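# Swing the coffee maker's lid fully open, then let go

## Task

Raise the coffee maker's lid until it is completely open, and finish with neither robot hand or arm in contact with the coffee maker.

## Robot and tools

Robot: two arms on a table. left_arm sits on the +y side and right_arm on the -y side. Each ends in a sixteen-motor hand: right_arm has a right hand, left_arm a mirrored left hand. Calibrated base poses in the scene frame: left_arm (-0.038, +0.248, 0) m, quat_wxyz (+1.000, 0, 0, +0.006); right_arm (+0.026, -0.358, 0) m, quat_wxyz (+1.000, 0, 0, +0.003). A two-camera stand is fixed behind the arms.

Scene frame: origin at table-top height, halfway between the nominal bases. +x points out over the table, +z up. Image left and right do not match the arm names.

Hand point axes (right hand): +z runs along straightened fingers toward the tips, +y points out of the palm face, +x crosses the palm away from the thumb. On the left hand +x points toward the thumb instead. The palm face is at y = -0.062 m. Straight fingertips reach about 0.12 to 0.16 m beyond the hand point. A rigid mast near the wrist on the palm side can collide with things. Fingertips carry rubber caps.

execute_actions(actions, cameras):
- actions is a list of actions, each 0.5 s long. An action is a table of 1 to 15 rows, one row per 1/30 s step. If fewer than 15 rows are given, the last row is held for the remaining steps.
- Every row has exactly 48 numbers, each in [-1, 1], and both arms are always included. Order: left_arm dx, dy, dz, rx, ry, rz; the left hand's 16 motor goals; left current_limit; left speed; then the same 24 numbers for right_arm.
- dx, dy, dz, rx, ry, rz are offsets, not poses. They are measured along the scene-frame axes from that arm's Hand target as it stood when the action began. Every row of one action counts from that same start, not from the row before it. A new action starts again from the current Hand target, so sending the same offset twice moves the arm twice. 1.0 means 0.6 m of translation or 180 degrees of rotation. rx, ry, rz form one rotation vector, turned about the Hand target's position. A translation longer than 1.0 is scaled down along its own direction. All zeros re-requests the current target.
- The 16 motor numbers are absolute goal angles, not offsets. Each maps linearly between the hinge's two stops; 0 is a real goal, not 'no change'. Order: index_mcp, index_abd, index_pip, index_dip, middle_mcp, middle_abd, middle_pip, middle_dip, ring_mcp, ring_abd, ring_pip, ring_dip, thumb_cmc, thumb_axl, thumb_mcp, thumb_ipl.
- Straight values: _mcp +0.75, _abd 0.00, _pip +0.58, _dip +0.70, thumb_cmc +0.71, thumb_axl +0.68, thumb_mcp +0.23, thumb_ipl +0.17. Moving a finger number toward -1 curls that joint toward the palm. thumb_cmc toward -1 swings the thumb in front of the palm.
- To leave a hand unchanged, resend its reported hand_goal, hand_current_limit and hand_speed.
- current_limit sets every motor's current cap: -1 gives 0 mA, +1 gives 550 mA, never below 11 mA. speed sets goal-tracking rate: (speed+1)/2 × 8.5 rad/s. Initial values are 0.4 and -0.6, and the last values sent stay in effect.
- cameras: a list of names (cam_high, cam_low, cam_left_wrist, cam_right_wrist), ["all"], or []. If omitted, an empty actions list returns all images; otherwise none are returned. An unknown name voids the whole call.

zoom_image(camera, region): gives a closer look at part of that camera's most recent image. region is [x0, y0, x1, y1] in pixels from the top-left corner, at most 504 wide and 504 tall. Only cameras in the latest image set can be zoomed. Image sizes: cam_high and cam_low 896x504; the wrist cameras 672x504.

read_manual(section): returns only licence text and does not move the robot.

finished_scene(scene=1): ends the scene permanently. Call it only once the lid is fully open and nothing touches the coffee maker.

Results:
- end_effector_position (m) and end_effector_quat_wxyz, both in the scene frame.
- Hand target: the last commanded pose after clipping. Your next offsets count from here.
- Joint positions, Joint velocities (omitted when all readings are just noise), Joint torques (include the arm's own weight; numbers 3 and 4 wrap at ±28 N m).
- Hand entries, one per motor in motor order: hand_goal, hand_measured, hand_current_ma, hand_state (moving, goal, blocked or overload), plus hand_current_limit and hand_speed.
- Some mid-motion end_effector_position samples.
- MOTOR HOT or OVER-TEMPERATURE FAULT lines when they apply.

Motion behaviour:
- At each step, orientation commands are clipped to within 40 degrees of the measured orientation.
- The hand often stops short of its target and sags under load, more at long reach. Resend the missing distance, or command a little higher.
- Printed positions can be a few centimetres off.
- With the wrist close to the first joint's axis, a small hand move can swing the whole arm.
- To stop a push against something, set the target back past the hand point.
- While you think, the robot keeps executing your last command, and that time counts.

Avoid:
- Striking the coffee maker, table or stand hard.
- Letting the lid slam or fall.
- Pushing anything out of the work area.
- Letting the two arms touch or one hand grip the other. Either can end the scene.
- Keeping a finger motor at 495 mA or more for 5 s: it shuts down for 10 s.
- Holding the arms stretched out or pushing against something unreachable for long: motors heat, and at 100 °C the arm drops for 30 to 60 s.

Loose objects may occasionally be nudged by the scene itself.

Each tool is called after "Call:" as a command line: name --argument value for each argument, lists and objects as JSON in quotes; but a table of rows of numbers goes row by row, as --pt "numbers of a row", without its own name.

## Session

Call:
execute_actions --actions '[]'

Scene clock: 0.00 s.
left_arm: end_effector_position=(+0.4888, +0.2820, +0.3125) hand_goal=(+0.754, +0.000, +0.576, +0.696, +0.754, +0.000, +0.576, +0.696, +0.754, +0.000, +0.576, +0.696, +0.714, +0.678, +0.226, +0.168) hand_measured=(+0.754, +0.000, +0.576, +0.696, +0.754, +0.000, +0.576, +0.696, +0.754, +0.000, +0.576, +0.696, +0.714, +0.678, +0.226, +0.168) hand_current_ma=(+0, +0, +0, +0, +0, +0, +0, +0, +0, +0, +0, +0, +0, +0, +0, +0) hand_state=(goal, goal, goal, goal, goal, goal, goal, goal, goal, goal, goal, goal, goal, goal, goal, goal) hand_current_limit=0.40 hand_speed=-0.60 end_effector_quat_wxyz=(+0.165, +0.732, +0.657, -0.075) | right_arm: end_effector_position=(+0.5374, -0.5379, +0.2046) hand_goal=(+0.754, +0.000, +0.576, +0.696, +0.754, +0.000, +0.576, +0.696, +0.754, +0.000, +0.576, +0.696, +0.714, +0.678, +0.226, +0.168) hand_measured=(+0.754, +0.000, +0.576, +0.696, +0.754, +0.000, +0.576, +0.696, +0.754, +0.000, +0.576, +0.696, +0.714, +0.678, +0.226, +0.168) hand_current_ma=(+0, +0, +0, +0, +0, +0, +0, +0, +0, +0, +0, +0, +0, +0, +0, +0) hand_state=(goal, goal, goal, goal, goal, goal, goal, goal, goal, goal, goal, goal, goal, goal, goal, goal) hand_current_limit=0.40 hand_speed=-0.60 end_effector_quat_wxyz=(-0.107, +0.991, -0.079, -0.009)
Joint positions: left_arm=[0.174 1.455 1.532 -1.604 0.362 0.285] | right_arm=[-0.254 1.837 1.804 -1.591 -0.207 1.477]
Joint velocities: within noise
Joint torques (N m): no reading
Heat: left arm: hottest wrist yaw 32 °C; right arm: hottest waist 34 °C.
Hand target: left_arm +0.4961, +0.2793, +0.3283; +0.176, +0.736, +0.651, -0.061 | right_arm +0.5435, -0.5409, +0.2273; -0.104, +0.991, -0.081, +0.016

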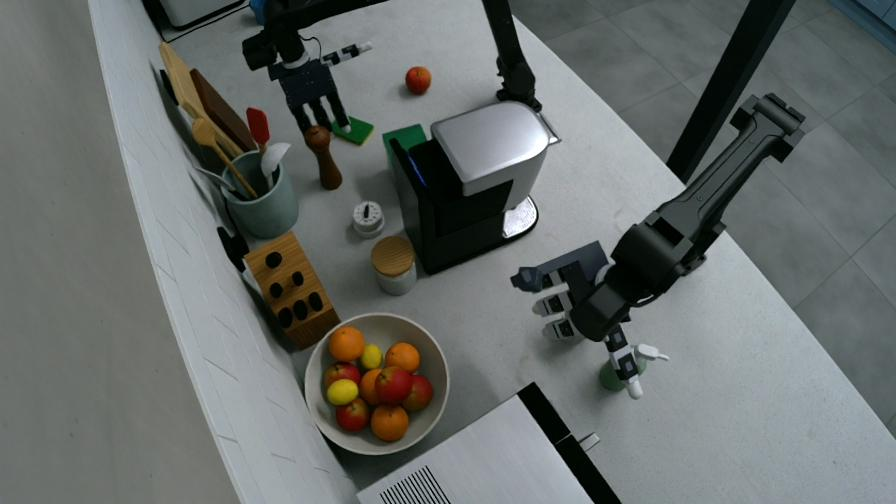

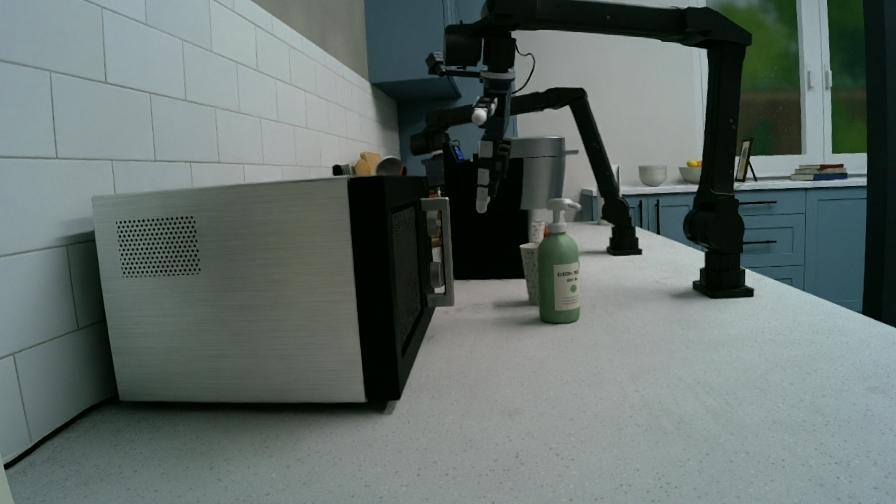

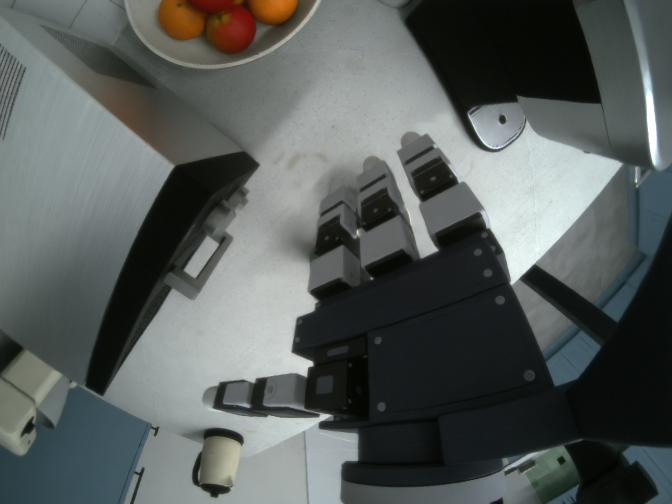

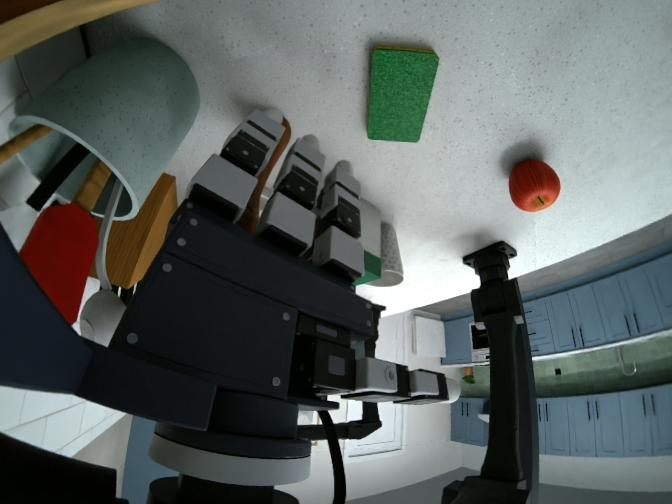

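Call:
zoom_image --camera "cam_high" --region '[360, 60, 600, 300]'

Call:
zoom_image --camera "cam_low" --region '[420, 100, 640, 300]'

Call:
zoom_image --camera "cam_left_wrist" --region '[372, 0, 672, 220]'

Scaled by 2.100 from the camera's 896x504 image, which has a finer 1280x720 frame.

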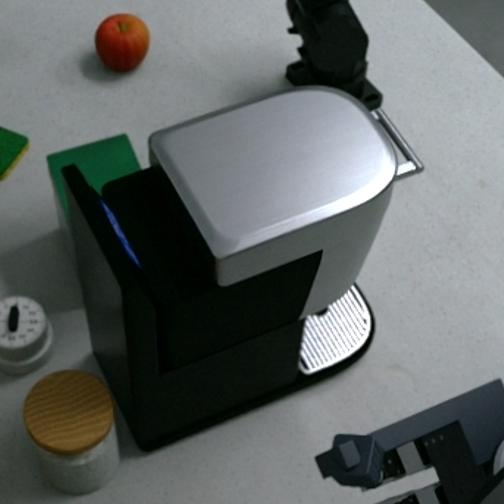

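Scaled by 2.291 from the camera's 896x504 image, which has a finer 1280x720 frame.

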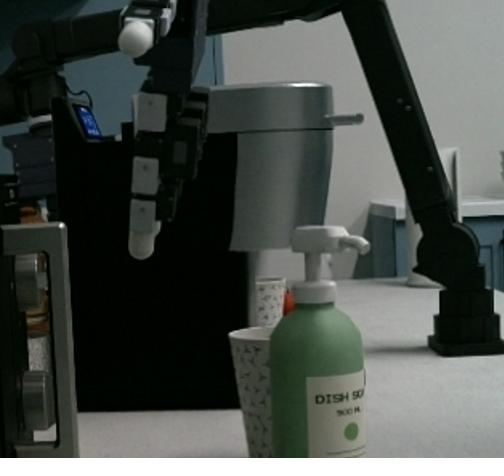

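Scaled by 1.680 from the camera's 672x504 image, which has a finer 960x720 frame.

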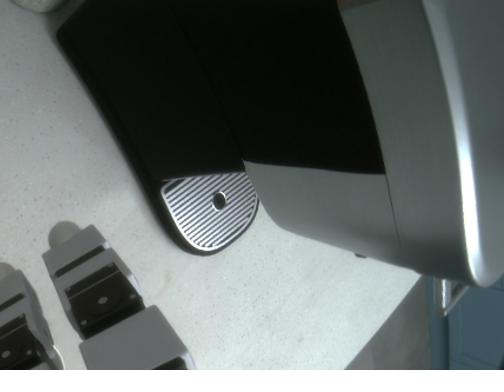

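Call:
execute_actions --actions '[[[-0.06,-0.02,0.06,0.0205,-0.0071,-0.0758,0.754,0,0.576,0.696,0.754,0,0.576,0.696,0.754,0,0.576,0.696,0.714,0.678,0.226,0.168,0.4,-0.6,0,0,0,0,0,0,0.754,0,0.576,0.696,0.754,0,0.576,0.696,0.754,0,0.576,0.696,0.714,0.678,0.226,0.168,0.4,-0.6]],[[-0.085,-0.035,0.04,0.0205,-0.0071,-0.0758,0.754,0,0.576,0.696,0.754,0,0.576,0.696,0.754,0,0.576,0.696,0.714,0.678,0.226,0.168,0.4,-0.6,0,0,0,0,0,0,0.754,0,0.576,0.696,0.754,0,0.576,0.696,0.754,0,0.576,0.696,0.714,0.678,0.226,0.168,0.4,-0.6]],[[-0.085,-0.035,0.02,0.0205,-0.0071,-0.0758,0.754,0,0.576,0.696,0.754,0,0.576,0.696,0.754,0,0.576,0.696,0.714,0.678,0.226,0.168,0.4,-0.6,0,0,0,0,0,0,0.754,0,0.576,0.696,0.754,0,0.576,0.696,0.754,0,0.576,0.696,0.714,0.678,0.226,0.168,0.4,-0.6]],[[-0.085,-0.035,0,0.0205,-0.0071,-0.0758,0.754,0,0.576,0.696,0.754,0,0.576,0.696,0.754,0,0.576,0.696,0.714,0.678,0.226,0.168,0.4,-0.6,0,0,0,0,0,0,0.754,0,0.576,0.696,0.754,0,0.576,0.696,0.754,0,0.576,0.696,0.714,0.678,0.226,0.168,0.4,-0.6]]]' --cameras '["all"]'

Scene clock: 424.60 s.
left_arm: end_effector_position=(+0.3104, +0.2085, +0.3956) hand_goal=(+0.754, +0.000, +0.576, +0.696, +0.754, +0.000, +0.576, +0.696, +0.754, +0.000, +0.576, +0.696, +0.714, +0.678, +0.226, +0.168) hand_measured=(+0.754, +0.000, +0.576, +0.696, +0.754, +0.000, +0.576, +0.696, +0.754, +0.000, +0.576, +0.696, +0.714, +0.678, +0.224, +0.168) hand_current_ma=(-1, +0, +2, +0, -1, +0, +2, +0, -1, +0, +2, +0, +2, -3, -11, -1) hand_state=(goal, goal, goal, goal, goal, goal, goal, goal, goal, goal, goal, goal, goal, goal, goal, goal) hand_current_limit=0.40 hand_speed=-0.60 end_effector_quat_wxyz=(+0.094, +0.958, +0.254, +0.091) | right_arm: end_effector_position=(+0.5374, -0.5379, +0.2046) hand_goal=(+0.754, +0.000, +0.576, +0.696, +0.754, +0.000, +0.576, +0.696, +0.754, +0.000, +0.576, +0.696, +0.714, +0.678, +0.226, +0.168) hand_measured=(+0.752, +0.000, +0.576, +0.696, +0.752, +0.000, +0.576, +0.696, +0.752, +0.000, +0.576, +0.696, +0.714, +0.678, +0.224, +0.168) hand_current_ma=(+0, +0, +0, +0, +0, +0, +0, +0, +0, +0, +0, +0, +0, +0, +0, +0) hand_state=(goal, goal, goal, goal, goal, goal, goal, goal, goal, goal, goal, goal, goal, goal, goal, goal) hand_current_limit=0.40 hand_speed=-0.60 end_effector_quat_wxyz=(-0.107, +0.991, -0.079, -0.009)
Joint positions: left_arm=[0.168 1.014 1.349 -1.707 0.173 1.215] | right_arm=[-0.254 1.837 1.804 -1.591 -0.207 1.477]
Joint torques (N m): left_arm=[-2.55 -6.36 10.61 0.44 0.33 0.13] | right_arm=[-0.38 -14.56 9.2 0.24 -0.14 0.12]
Heat: left arm: hottest elbow 35 °C; right arm: hottest elbow 42 °C.
Hand target: left_arm +0.3071, +0.2043, +0.4003; +0.064, +0.969, +0.236, -0.023 | right_arm +0.5435, -0.5409, +0.2273; -0.104, +0.991, -0.081, +0.016
Off the commanded pose: left_arm 0.007 m, 14 deg | right_arm 0.024 m, 3 deg.
joint sent to its limit (left arm) — joint 4 (wrist pitch), lower limit. The joint targets are off in position and orientation.
Step readings (end_effector_position of left_arm | right_arm):
0: (+0.4888, +0.2820, +0.3125) | (+0.5374, -0.5379, +0.2046)
1: (+0.4888, +0.2819, +0.3126) | (+0.5374, -0.5379, +0.2046)
2: (+0.4875, +0.2807, +0.3120) | (+0.5374, -0.5379, +0.2046)
4: (+0.4798, +0.2783, +0.3109) | (+0.5374, -0.5379, +0.2046)
8: (+0.4648, +0.2716, +0.3195) | (+0.5374, -0.5379, +0.2046)
15: (+0.4547, +0.2643, +0.3359) | (+0.5374, -0.5379, +0.2046)
16: (+0.4546, +0.2639, +0.3360) | (+0.5374, -0.5379, +0.2046)
17: (+0.4536, +0.2639, +0.3372) | (+0.5374, -0.5379, +0.2046)
19: (+0.4478, +0.2616, +0.3395) | (+0.5374, -0.5379, +0.2046)
23: (+0.4277, +0.2550, +0.3611) | (+0.5374, -0.5379, +0.2046)
30: (+0.4099, +0.2473, +0.3891) | (+0.5374, -0.5379, +0.2046)
31: (+0.4100, +0.2470, +0.3892) | (+0.5374, -0.5379, +0.2046)
32: (+0.4083, +0.2458, +0.3867) | (+0.5374, -0.5379, +0.2046)
34: (+0.3992, +0.2434, +0.3790) | (+0.5374, -0.5379, +0.2046)
38: (+0.3780, +0.2370, +0.3768) | (+0.5374, -0.5379, +0.2046)
45: (+0.3617, +0.2298, +0.3954) | (+0.5374, -0.5379, +0.2046)
46: (+0.3613, +0.2295, +0.3953) | (+0.5374, -0.5379, +0.2046)
47: (+0.3595, +0.2292, +0.3938) | (+0.5374, -0.5379, +0.2046)
49: (+0.3498, +0.2270, +0.3873) | (+0.5374, -0.5379, +0.2046)
53: (+0.3279, +0.2190, +0.3840) | (+0.5374, -0.5379, +0.2046)
60: (+0.3122, +0.2103, +0.3964) | (+0.5374, -0.5379, +0.2046)

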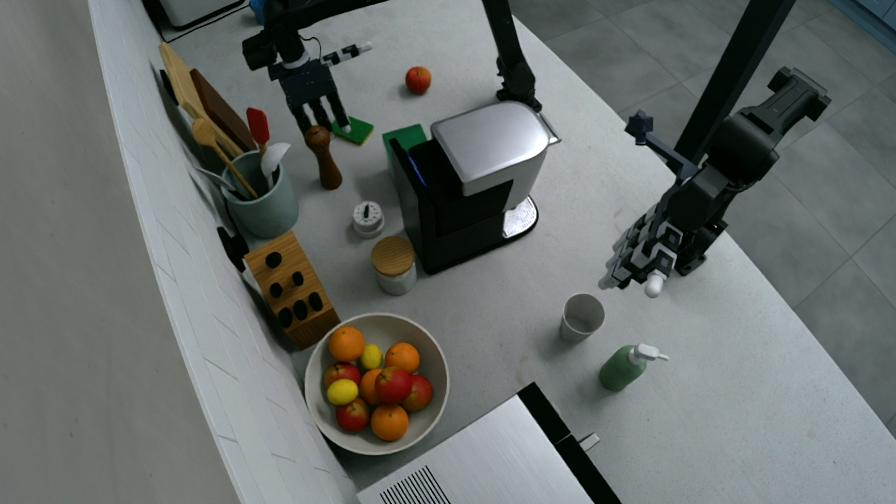

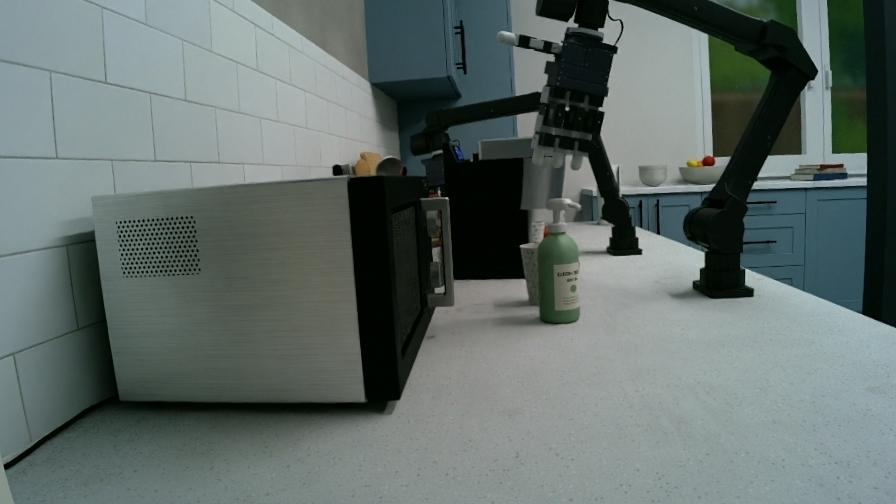

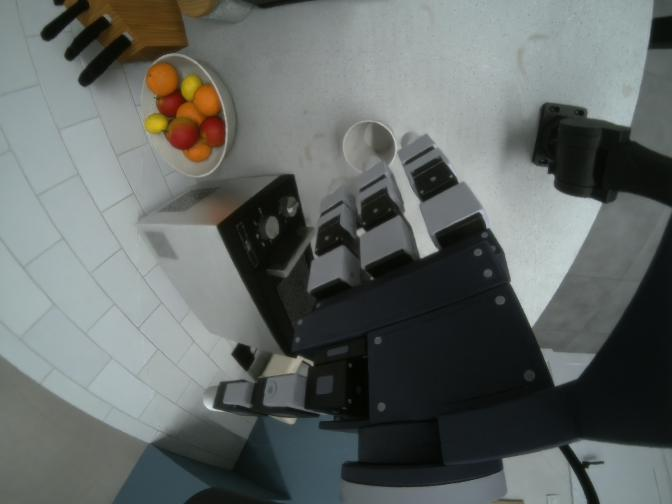

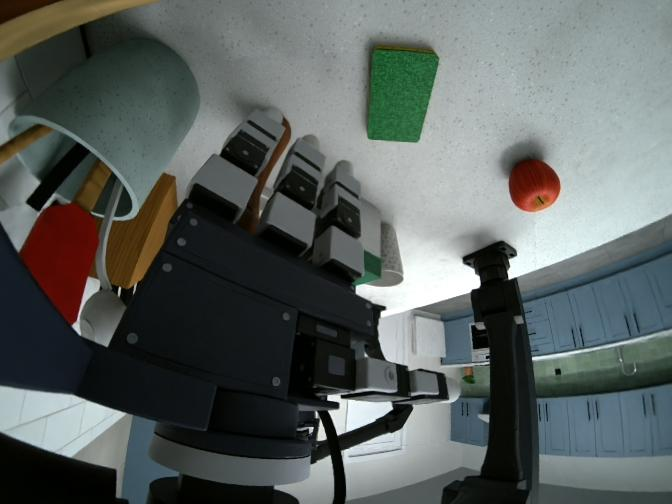

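Call:
execute_actions --actions '[[[-0.0845,-0.0467,-0.05,0.0137,-0.0047,-0.0505,-0.1,0,0.576,0.696,-0.1,0,0.576,0.696,-0.1,0,0.576,0.696,0.95,0.678,0.226,0.168,0.4,-0.6,0,0,0,0,0,0,0.754,0,0.576,0.696,0.754,0,0.576,0.696,0.754,0,0.576,0.696,0.714,0.678,0.226,0.168,0.4,-0.6]],[[-0.0845,-0.0467,-0.06,0.0137,-0.0047,-0.0505,-0.479,0,0.576,0.696,-0.479,0,0.576,0.696,-0.479,0,0.576,0.696,0.95,0.678,0.226,0.168,0.4,-0.6,0,0,0,0,0,0,0.754,0,0.576,0.696,0.754,0,0.576,0.696,0.754,0,0.576,0.696,0.714,0.678,0.226,0.168,0.4,-0.6]],[[-0.0845,-0.0467,-0.06,0.0137,-0.0047,-0.0505,-0.479,0,0.576,0.696,-0.479,0,0.576,0.696,-0.479,0,0.576,0.696,0.95,0.678,0.226,0.168,0.4,-0.6,0,0,0,0,0,0,0.754,0,0.576,0.696,0.754,0,0.576,0.696,0.754,0,0.576,0.696,0.714,0.678,0.226,0.168,0.4,-0.6]]]' --cameras '["cam_high","cam_low","cam_left_wrist"]'

Scene clock: 464.87 s.
left_arm: end_effector_position=(+0.1575, +0.1203, +0.2928) hand_goal=(-0.478, +0.000, +0.576, +0.696, -0.478, +0.000, +0.576, +0.696, -0.478, +0.000, +0.576, +0.696, +0.950, +0.678, +0.226, +0.168) hand_measured=(-0.460, +0.000, +0.576, +0.696, -0.462, +0.000, +0.576, +0.696, -0.458, +0.000, +0.576, +0.696, +0.952, +0.678, +0.224, +0.168) hand_current_ma=(+74, +0, +2, +0, +65, +0, +2, +0, +85, +0, +2, +0, +4, -3, -12, -1) hand_state=(goal, goal, goal, goal, goal, goal, goal, goal, blocked, goal, goal, goal, goal, goal, goal, goal) hand_current_limit=0.40 hand_speed=-0.60 end_effector_quat_wxyz=(+0.027, +0.998, -0.016, +0.060) | right_arm: end_effector_position=(+0.5374, -0.5379, +0.2046) hand_goal=(+0.754, +0.000, +0.576, +0.696, +0.754, +0.000, +0.576, +0.696, +0.754, +0.000, +0.576, +0.696, +0.714, +0.678, +0.226, +0.168) hand_measured=(+0.752, +0.000, +0.576, +0.696, +0.752, +0.000, +0.576, +0.696, +0.752, +0.000, +0.576, +0.696, +0.714, +0.678, +0.224, +0.168) hand_current_ma=(+0, +0, +0, +0, +0, +0, +0, +0, +0, +0, +0, +0, +0, +0, +0, +0) hand_state=(goal, goal, goal, goal, goal, goal, goal, goal, goal, goal, goal, goal, goal, goal, goal, goal) hand_current_limit=0.40 hand_speed=-0.60 end_effector_quat_wxyz=(-0.107, +0.991, -0.079, -0.009)
Joint positions: left_arm=[-0.213 0.717 0.983 -1.708 0.032 1.4] | right_arm=[-0.254 1.837 1.804 -1.591 -0.207 1.477]
Joint torques (N m): left_arm=[-2.55 -2.9 10.54 0.38 0.41 -0.09] | right_arm=[0.67 -15.09 9.02 0.32 -0.18 0.08]
Heat: left arm: hottest elbow 34 °C; right arm: hottest elbow 42 °C.
Hand target: left_arm +0.1550, +0.1203, +0.2983; +0.000, +1.000, +0.001, +0.000 | right_arm +0.5435, -0.5409, +0.2273; -0.104, +0.991, -0.081, +0.016
Off the commanded pose: left_arm 0.006 m, 8 deg | right_arm 0.024 m, 3 deg.
joint sent to its limit (left arm) — joint 4 (wrist pitch), lower limit. The joint targets are off in position and orientation.
Step readings (end_effector_position of left_arm | right_arm):
0: (+0.3104, +0.2085, +0.3956) | (+0.5374, -0.5379, +0.2046)
1: (+0.3101, +0.2086, +0.3947) | (+0.5374, -0.5379, +0.2046)
2: (+0.3088, +0.2088, +0.3923) | (+0.5374, -0.5379, +0.2046)
4: (+0.2987, +0.2040, +0.3800) | (+0.5374, -0.5379, +0.2046)
8: (+0.2752, +0.1870, +0.3621) | (+0.5374, -0.5379, +0.2046)
15: (+0.2620, +0.1780, +0.3647) | (+0.5374, -0.5379, +0.2046)
16: (+0.2612, +0.1781, +0.3643) | (+0.5374, -0.5379, +0.2046)
17: (+0.2599, +0.1791, +0.3623) | (+0.5374, -0.5379, +0.2046)
19: (+0.2490, +0.1749, +0.3496) | (+0.5374, -0.5379, +0.2046)
23: (+0.2221, +0.1564, +0.3282) | (+0.5374, -0.5379, +0.2046)
30: (+0.2103, +0.1495, +0.3287) | (+0.5374, -0.5379, +0.2046)
31: (+0.2100, +0.1498, +0.3289) | (+0.5374, -0.5379, +0.2046)
32: (+0.2088, +0.1506, +0.3262) | (+0.5374, -0.5379, +0.2046)
34: (+0.1977, +0.1455, +0.3147) | (+0.5374, -0.5379, +0.2046)
38: (+0.1689, +0.1270, +0.2937) | (+0.5374, -0.5379, +0.2046)
45: (+0.1577, +0.1206, +0.2928) | (+0.5374, -0.5379, +0.2046)
Images, in order (width x height): cam_high 896x504, cam_low 896x504, cam_left_wrist 672x504.

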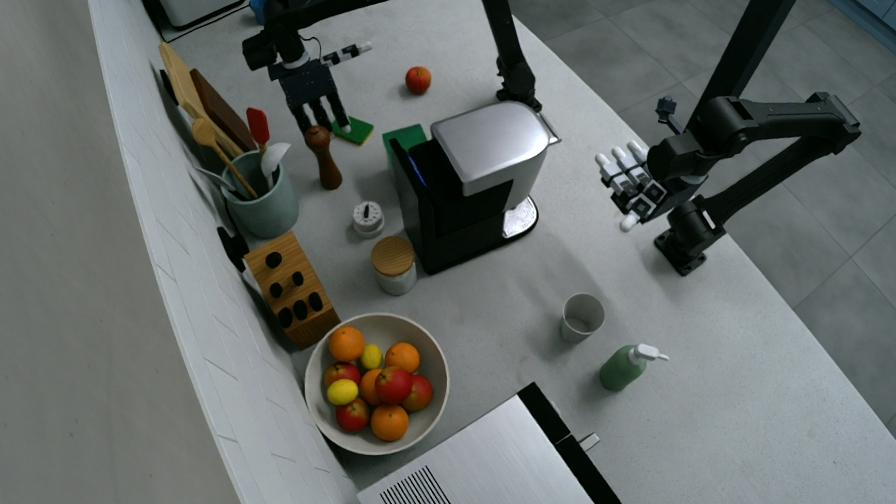

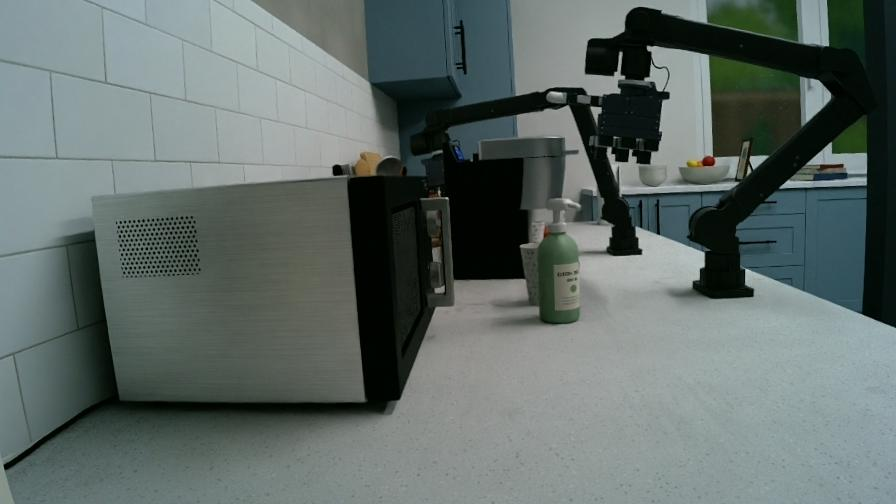

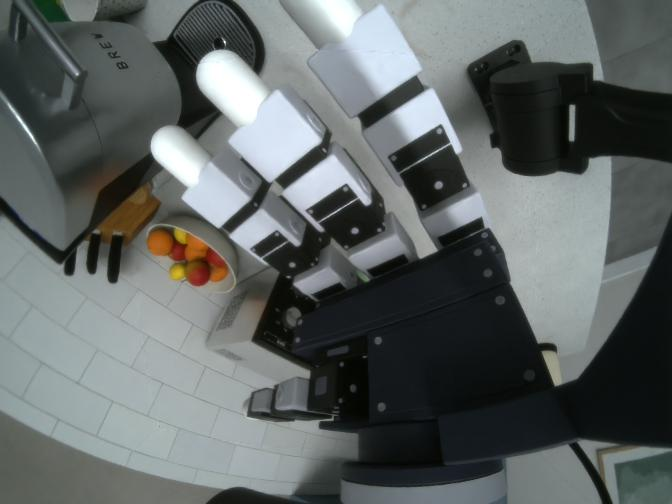

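Call:
zoom_image --camera "cam_left_wrist" --region '[0, 0, 300, 260]'

Call:
zoom_image --camera "cam_low" --region '[430, 60, 680, 300]'

Call:
zoom_image --camera "cam_high" --region '[420, 60, 680, 260]'

Scaled by 1.680 from the camera's 672x504 image, which has a finer 960x720 frame.

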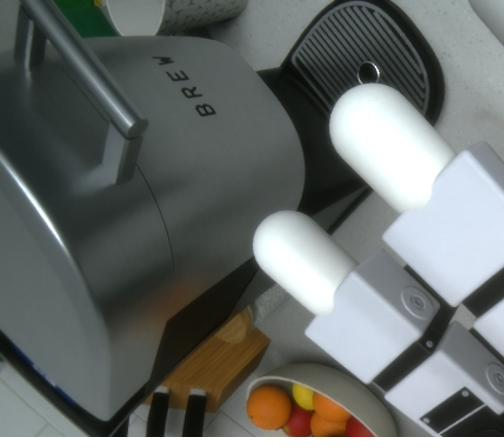

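Scaled by 2.016 from the camera's 896x504 image, which has a finer 1280x720 frame.

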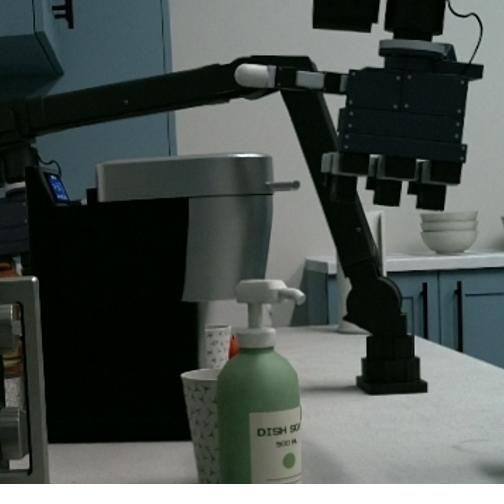

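Scaled by 1.938 from the camera's 896x504 image, which has a finer 1280x720 frame.

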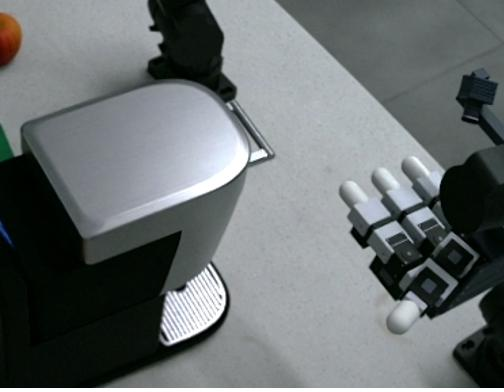

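Call:
execute_actions --actions '[[[0.0083,-0.0167,-0.0692,0,0,-0.0167,-0.479,0,0.576,0.696,-0.479,0,0.576,0.696,-0.479,0,0.576,0.696,0.95,0.678,0.226,0.168,0.4,-0.6,0,0,0,0,0,0,0.754,0,0.576,0.696,0.754,0,0.576,0.696,0.754,0,0.576,0.696,0.714,0.678,0.226,0.168,0.4,-0.6]],[[0.0083,-0.0167,-0.0692,0,0,-0.0167,-0.479,0,0.576,0.696,-0.479,0,0.576,0.696,-0.479,0,0.576,0.696,0.95,0.678,0.226,0.168,0.4,-0.6,0,0,0,0,0,0,0.754,0,0.576,0.696,0.754,0,0.576,0.696,0.754,0,0.576,0.696,0.714,0.678,0.226,0.168,0.4,-0.6]],[[0.01,-0.09,0,0,0,0,-0.479,0,0.576,0.696,-0.479,0,0.576,0.696,-0.479,0,0.576,0.696,0.95,0.678,0.226,0.168,0.4,-0.6,0,0,0,0,0,0,0.754,0,0.576,0.696,0.754,0,0.576,0.696,0.754,0,0.576,0.696,0.714,0.678,0.226,0.168,0.4,-0.6]]]' --cameras '["cam_high","cam_low","cam_left_wrist"]'

Call:
zoom_image --camera "cam_left_wrist" --region '[0, 0, 300, 260]'

Call:
zoom_image --camera "cam_low" --region '[430, 60, 680, 300]'

Call:
zoom_image --camera "cam_high" --region '[420, 60, 680, 260]'

Scene clock: 585.33 s.
left_arm: end_effector_position=(+0.1550, +0.0573, +0.1951) hand_goal=(-0.478, +0.000, +0.576, +0.696, -0.478, +0.000, +0.576, +0.696, -0.478, +0.000, +0.576, +0.696, +0.950, +0.678, +0.226, +0.168) hand_measured=(-0.460, +0.000, +0.576, +0.696, -0.462, +0.000, +0.576, +0.696, -0.458, +0.000, +0.576, +0.696, +0.950, +0.678, +0.224, +0.168) hand_current_ma=(+74, +1, +2, +0, +65, +1, +2, +0, +85, +1, +2, +0, +1, -3, -12, -1) hand_state=(goal, goal, goal, goal, goal, goal, goal, goal, blocked, goal, goal, goal, goal, goal, goal, goal) hand_current_limit=0.40 hand_speed=-0.60 end_effector_quat_wxyz=(-0.013, +0.998, -0.052, -0.028) | right_arm: end_effector_position=(+0.5374, -0.5379, +0.2046) hand_goal=(+0.754, +0.000, +0.576, +0.696, +0.754, +0.000, +0.576, +0.696, +0.754, +0.000, +0.576, +0.696, +0.714, +0.678, +0.226, +0.168) hand_measured=(+0.752, +0.000, +0.576, +0.696, +0.752, +0.000, +0.576, +0.696, +0.752, +0.000, +0.576, +0.696, +0.714, +0.678, +0.224, +0.168) hand_current_ma=(+0, +0, +0, +0, +0, +0, +0, +0, +0, +0, +0, +0, +0, +0, +0, +0) hand_state=(goal, goal, goal, goal, goal, goal, goal, goal, goal, goal, goal, goal, goal, goal, goal, goal) hand_current_limit=0.40 hand_speed=-0.60 end_effector_quat_wxyz=(-0.107, +0.991, -0.079, -0.009)
Joint positions: left_arm=[-0.532 0.906 0.84 -1.567 0.001 1.155] | right_arm=[-0.254 1.837 1.804 -1.591 -0.207 1.477]
Joint torques (N m): left_arm=[-2.61 -3.37 14.71 0.79 0.32 -0.06] | right_arm=[-0.15 -14.51 9.16 0.49 -0.17 0.1]
Heat: left arm: hottest elbow 33 °C; right arm: hottest elbow 42 °C.
Hand target: left_arm +0.1709, +0.0462, +0.2153; +0.000, +0.999, -0.052, +0.000 | right_arm +0.5435, -0.5409, +0.2273; -0.104, +0.991, -0.081, +0.016
Off the commanded pose: left_arm 0.028 m, 3 deg | right_arm 0.024 m, 3 deg.
Step readings (end_effector_position of left_arm | right_arm):
0: (+0.1575, +0.1203, +0.2928) | (+0.5374, -0.5379, +0.2046)
1: (+0.1573, +0.1203, +0.2921) | (+0.5374, -0.5379, +0.2046)
2: (+0.1574, +0.1215, +0.2912) | (+0.5374, -0.5379, +0.2046)
4: (+0.1558, +0.1215, +0.2841) | (+0.5374, -0.5379, +0.2046)
8: (+0.1528, +0.1141, +0.2647) | (+0.5374, -0.5379, +0.2046)
15: (+0.1575, +0.1114, +0.2519) | (+0.5374, -0.5379, +0.2046)
16: (+0.1575, +0.1114, +0.2519) | (+0.5374, -0.5379, +0.2046)
17: (+0.1575, +0.1113, +0.2501) | (+0.5374, -0.5379, +0.2046)
19: (+0.1596, +0.1107, +0.2415) | (+0.5374, -0.5379, +0.2046)
23: (+0.1565, +0.1080, +0.2180) | (+0.5374, -0.5379, +0.2046)
30: (+0.1584, +0.1038, +0.2115) | (+0.5374, -0.5379, +0.2046)
31: (+0.1587, +0.1034, +0.2116) | (+0.5374, -0.5379, +0.2046)
32: (+0.1585, +0.1021, +0.2113) | (+0.5374, -0.5379, +0.2046)
34: (+0.1571, +0.0902, +0.2096) | (+0.5374, -0.5379, +0.2046)
38: (+0.1469, +0.0618, +0.2020) | (+0.5374, -0.5379, +0.2046)
45: (+0.1526, +0.0568, +0.1953) | (+0.5374, -0.5379, +0.2046)
Images, in order (width x height): cam_high 896x504, cam_low 896x504, cam_left_wrist 672x504.

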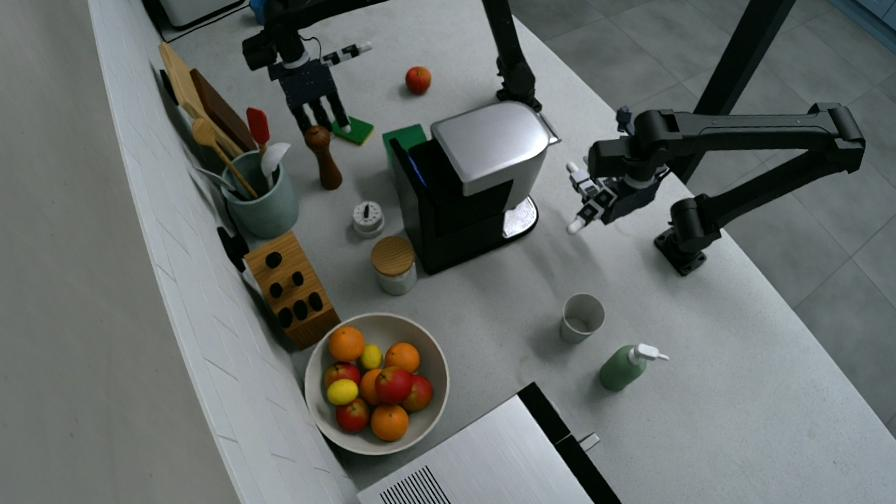

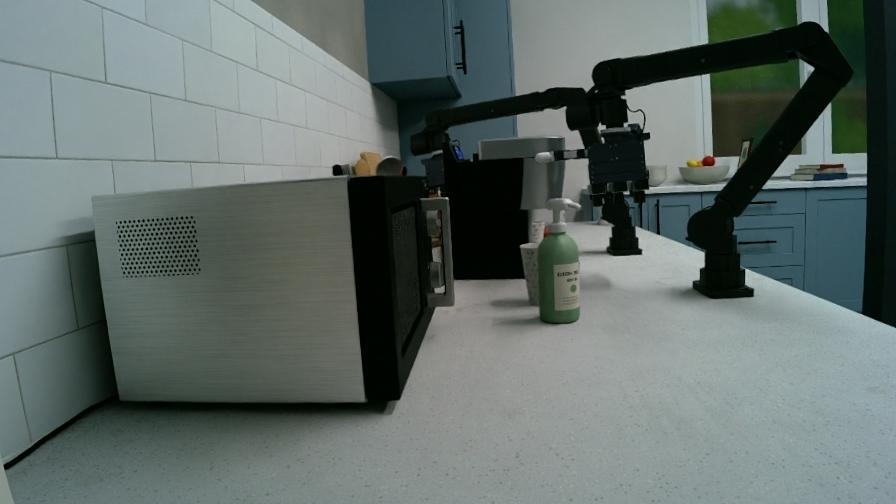

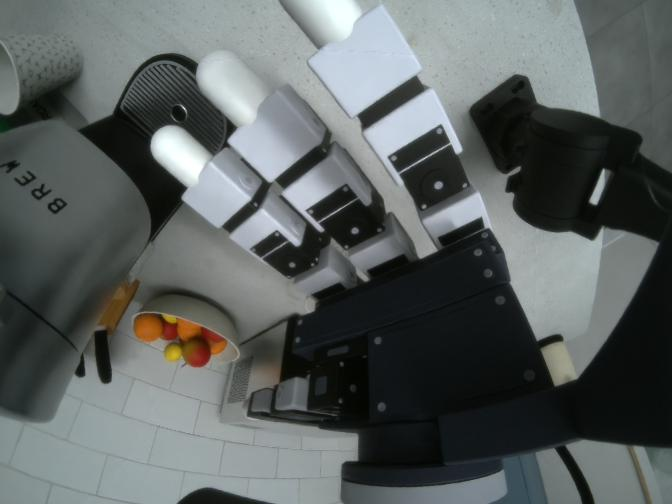

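Scaled by 1.680 from the camera's 672x504 image, which has a finer 960x720 frame.

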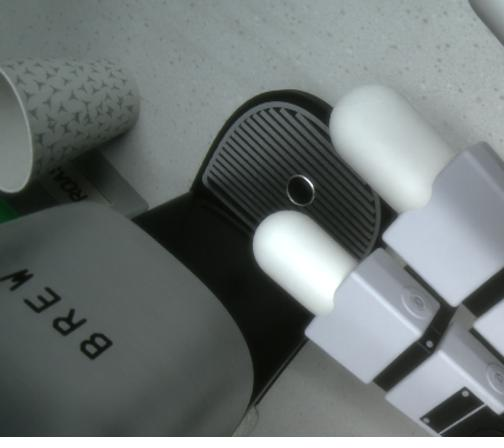

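Scaled by 2.016 from the camera's 896x504 image, which has a finer 1280x720 frame.

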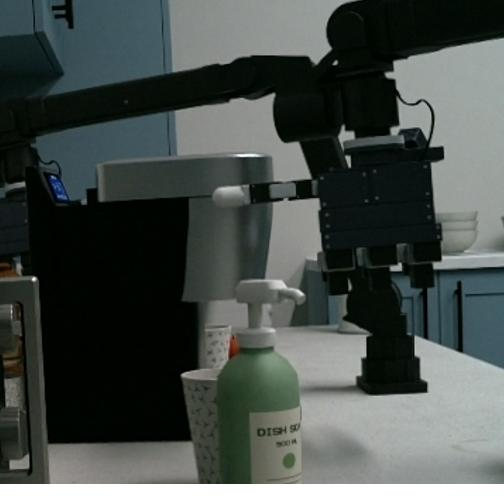

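Scaled by 1.938 from the camera's 896x504 image, which has a finer 1280x720 frame.

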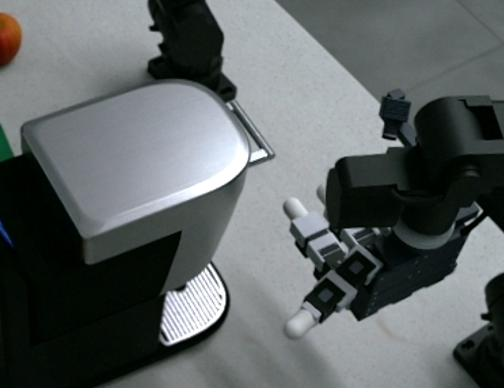

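Call:
execute_actions --actions '[[[0.0208,-0.0725,0.0125,0,0,0,-0.479,0,0.576,0.696,-0.479,0,0.576,0.696,-0.479,0,0.576,0.696,0.95,0.678,0.226,0.168,0.4,-0.6,0,0,0,0,0,0,0.754,0,0.576,0.696,0.754,0,0.576,0.696,0.754,0,0.576,0.696,0.714,0.678,0.226,0.168,0.4,-0.6]],[[0.0208,-0.0725,0.0125,0,0,0,-0.479,0,0.576,0.696,-0.479,0,0.576,0.696,-0.479,0,0.576,0.696,0.95,0.678,0.226,0.168,0.4,-0.6,0,0,0,0,0,0,0.754,0,0.576,0.696,0.754,0,0.576,0.696,0.754,0,0.576,0.696,0.714,0.678,0.226,0.168,0.4,-0.6]]]' --cameras '["cam_high","cam_low","cam_left_wrist"]'

Call:
zoom_image --camera "cam_left_wrist" --region '[0, 0, 300, 260]'

Call:
zoom_image --camera "cam_low" --region '[430, 60, 680, 300]'

Call:
zoom_image --camera "cam_high" --region '[420, 60, 680, 260]'

Scene clock: 596.80 s.
left_arm: end_effector_position=(+0.1802, -0.0269, +0.2094) hand_goal=(-0.478, +0.000, +0.576, +0.696, -0.478, +0.000, +0.576, +0.696, -0.478, +0.000, +0.576, +0.696, +0.950, +0.678, +0.226, +0.168) hand_measured=(-0.460, +0.000, +0.576, +0.696, -0.462, +0.000, +0.576, +0.696, -0.458, +0.000, +0.576, +0.696, +0.950, +0.678, +0.224, +0.168) hand_current_ma=(+74, +1, +2, +0, +65, +1, +2, +0, +85, +1, +2, +0, +1, -3, -12, -1) hand_state=(goal, goal, goal, goal, goal, goal, goal, goal, blocked, goal, goal, goal, goal, goal, goal, goal) hand_current_limit=0.40 hand_speed=-0.60 end_effector_quat_wxyz=(-0.018, +0.998, -0.055, -0.022) | right_arm: end_effector_position=(+0.5374, -0.5379, +0.2046) hand_goal=(+0.754, +0.000, +0.576, +0.696, +0.754, +0.000, +0.576, +0.696, +0.754, +0.000, +0.576, +0.696, +0.714, +0.678, +0.226, +0.168) hand_measured=(+0.752, +0.000, +0.576, +0.696, +0.752, +0.000, +0.576, +0.696, +0.752, +0.000, +0.576, +0.696, +0.714, +0.678, +0.224, +0.168) hand_current_ma=(+0, +0, +0, +0, +0, +0, +0, +0, +0, +0, +0, +0, +0, +0, +0, +0) hand_state=(goal, goal, goal, goal, goal, goal, goal, goal, goal, goal, goal, goal, goal, goal, goal, goal) hand_current_limit=0.40 hand_speed=-0.60 end_effector_quat_wxyz=(-0.107, +0.991, -0.079, -0.009)
Joint positions: left_arm=[-0.751 1.105 1.003 -1.526 0 0.941] | right_arm=[-0.254 1.837 1.804 -1.591 -0.207 1.477]
Joint torques (N m): left_arm=[-2.37 -6.12 15.09 0.61 0.27 -0.04] | right_arm=[0.38 -14.97 9.09 0.29 -0.13 0.09]
Heat: left arm: hottest elbow 34 °C; right arm: hottest elbow 42 °C.
Hand target: left_arm +0.1959, -0.0408, +0.2303; +0.000, +0.999, -0.052, +0.000 | right_arm +0.5435, -0.5409, +0.2273; -0.104, +0.991, -0.081, +0.016
Off the commanded pose: left_arm 0.030 m, 3 deg | right_arm 0.024 m, 3 deg.
Step readings (end_effector_position of left_arm | right_arm):
0: (+0.1550, +0.0573, +0.1951) | (+0.5374, -0.5379, +0.2046)
1: (+0.1551, +0.0573, +0.1951) | (+0.5374, -0.5379, +0.2046)
2: (+0.1557, +0.0565, +0.1955) | (+0.5374, -0.5379, +0.2046)
4: (+0.1569, +0.0468, +0.1972) | (+0.5374, -0.5379, +0.2046)
8: (+0.1599, +0.0212, +0.2020) | (+0.5374, -0.5379, +0.2046)
15: (+0.1654, +0.0156, +0.2011) | (+0.5374, -0.5379, +0.2046)
16: (+0.1660, +0.0154, +0.2017) | (+0.5374, -0.5379, +0.2046)
17: (+0.1669, +0.0147, +0.2022) | (+0.5374, -0.5379, +0.2046)
19: (+0.1711, +0.0061, +0.2047) | (+0.5374, -0.5379, +0.2046)
23: (+0.1762, -0.0197, +0.2102) | (+0.5374, -0.5379, +0.2046)
30: (+0.1789, -0.0267, +0.2087) | (+0.5374, -0.5379, +0.2046)
Images, in order (width x height): cam_high 896x504, cam_low 896x504, cam_left_wrist 672x504.

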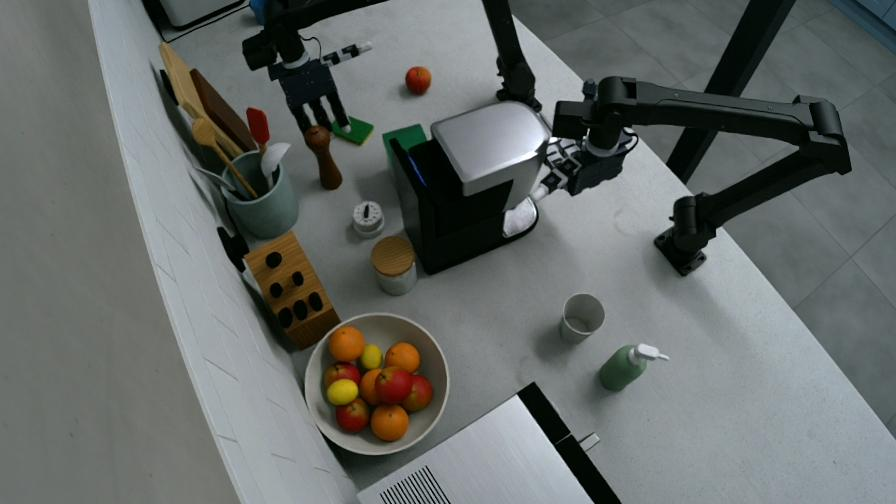

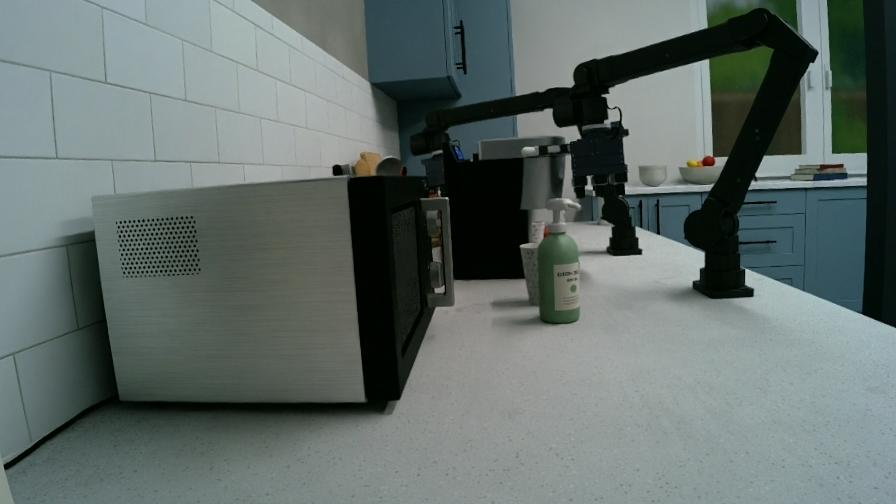

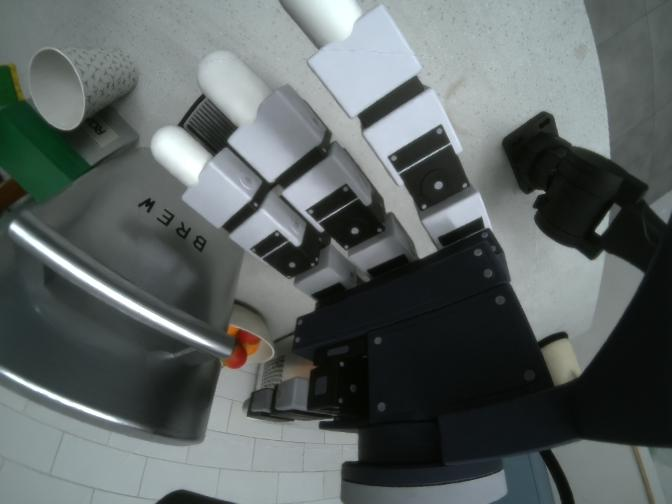

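Scaled by 1.680 from the camera's 672x504 image, which has a finer 960x720 frame.

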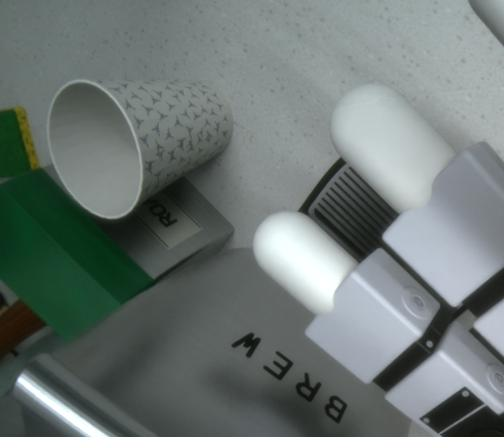

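Scaled by 2.016 from the camera's 896x504 image, which has a finer 1280x720 frame.

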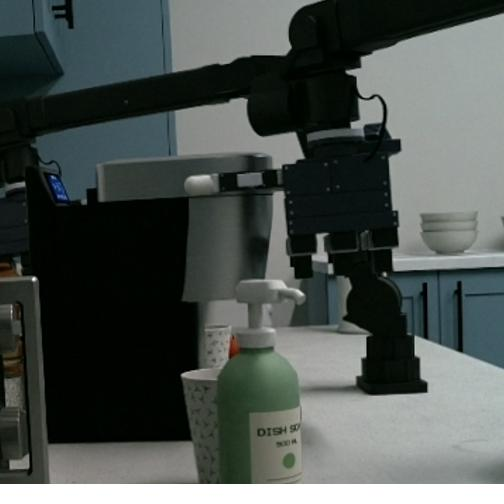

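Scaled by 1.938 from the camera's 896x504 image, which has a finer 1280x720 frame.

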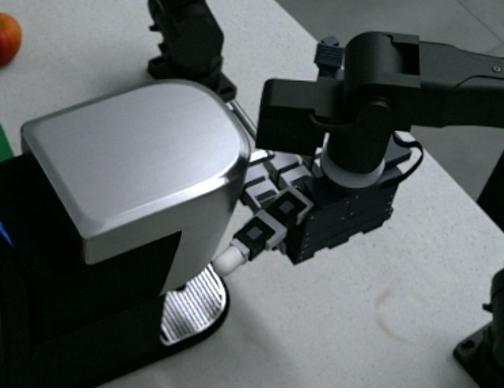

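Call:
execute_actions --actions '[[[0,0,0.06,0,0,0,-0.479,0,0.576,0.696,-0.479,0,0.576,0.696,-0.479,0,0.576,0.696,0.95,0.678,0.226,0.168,0.78,-0.6,0,0,0,0,0,0,0.754,0,0.576,0.696,0.754,0,0.576,0.696,0.754,0,0.576,0.696,0.714,0.678,0.226,0.168,0.4,-0.6]],[[0,0,0.03,0,0,0,-0.479,0,0.576,0.696,-0.479,0,0.576,0.696,-0.479,0,0.576,0.696,0.95,0.678,0.226,0.168,0.78,-0.6,0,0,0,0,0,0,0.754,0,0.576,0.696,0.754,0,0.576,0.696,0.754,0,0.576,0.696,0.714,0.678,0.226,0.168,0.4,-0.6]]]' --cameras '["cam_low","cam_left_wrist"]'

Scene clock: 640.03 s.
left_arm: end_effector_position=(+0.1864, -0.0325, +0.2659) hand_goal=(-0.478, +0.000, +0.576, +0.696, -0.478, +0.000, +0.576, +0.696, -0.478, +0.000, +0.576, +0.696, +0.950, +0.678, +0.226, +0.168) hand_measured=(-0.460, +0.000, +0.576, +0.696, -0.462, +0.000, +0.576, +0.696, -0.458, +0.000, +0.576, +0.696, +0.950, +0.678, +0.224, +0.168) hand_current_ma=(+74, +1, +2, +0, +65, +1, +2, +0, +85, +1, +2, +0, +1, -3, -12, -1) hand_state=(goal, goal, goal, goal, goal, goal, goal, goal, blocked, goal, goal, goal, goal, goal, goal, goal) hand_current_limit=0.78 hand_speed=-0.60 end_effector_quat_wxyz=(-0.010, +0.998, -0.055, -0.012) | right_arm: end_effector_position=(+0.5374, -0.5379, +0.2046) hand_goal=(+0.754, +0.000, +0.576, +0.696, +0.754, +0.000, +0.576, +0.696, +0.754, +0.000, +0.576, +0.696, +0.714, +0.678, +0.226, +0.168) hand_measured=(+0.752, +0.000, +0.576, +0.696, +0.752, +0.000, +0.576, +0.696, +0.752, +0.000, +0.576, +0.696, +0.714, +0.678, +0.224, +0.168) hand_current_ma=(+0, +0, +0, +0, +0, +0, +0, +0, +0, +0, +0, +0, +0, +0, +0, +0) hand_state=(goal, goal, goal, goal, goal, goal, goal, goal, goal, goal, goal, goal, goal, goal, goal, goal) hand_current_limit=0.40 hand_speed=-0.60 end_effector_quat_wxyz=(-0.107, +0.991, -0.079, -0.009)
Joint positions: left_arm=[-0.751 1.107 1.148 -1.645 0 0.941] | right_arm=[-0.254 1.837 1.804 -1.591 -0.207 1.477]
Joint torques (N m): left_arm=[-2.37 -6.24 14.99 -0.14 0.27 -0.04] | right_arm=[0.09 -15.15 9.06 0.44 -0.17 0.12]
Heat: left arm: hottest elbow 35 °C; right arm: hottest elbow 42 °C.
Hand target: left_arm +0.1959, -0.0408, +0.2843; +0.000, +0.999, -0.052, +0.000 | right_arm +0.5435, -0.5409, +0.2273; -0.104, +0.991, -0.081, +0.016
Off the commanded pose: left_arm 0.022 m, 2 deg | right_arm 0.024 m, 3 deg.
Step readings (end_effector_position of left_arm | right_arm):
0: (+0.1802, -0.0269, +0.2094) | (+0.5374, -0.5379, +0.2046)
1: (+0.1805, -0.0272, +0.2100) | (+0.5374, -0.5379, +0.2046)
2: (+0.1806, -0.0273, +0.2112) | (+0.5374, -0.5379, +0.2046)
4: (+0.1812, -0.0278, +0.2183) | (+0.5374, -0.5379, +0.2046)
8: (+0.1860, -0.0321, +0.2400) | (+0.5374, -0.5379, +0.2046)
15: (+0.1872, -0.0333, +0.2485) | (+0.5374, -0.5379, +0.2046)
16: (+0.1869, -0.0330, +0.2485) | (+0.5374, -0.5379, +0.2046)
17: (+0.1863, -0.0325, +0.2489) | (+0.5374, -0.5379, +0.2046)
19: (+0.1849, -0.0312, +0.2513) | (+0.5374, -0.5379, +0.2046)
23: (+0.1862, -0.0324, +0.2617) | (+0.5374, -0.5379, +0.2046)
30: (+0.1867, -0.0328, +0.2660) | (+0.5374, -0.5379, +0.2046)
Images, in order (width x height): cam_low 896x504, cam_left_wrist 672x504.

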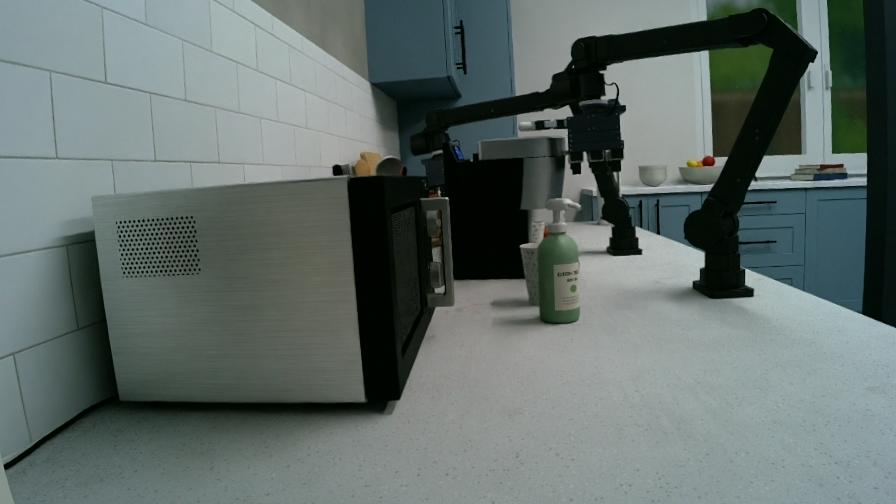

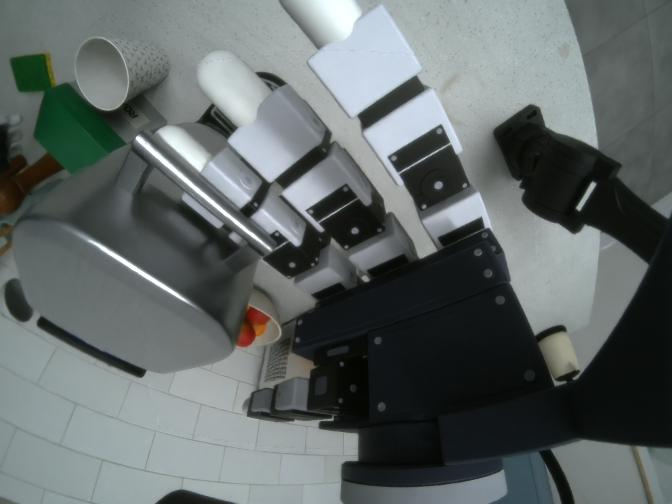

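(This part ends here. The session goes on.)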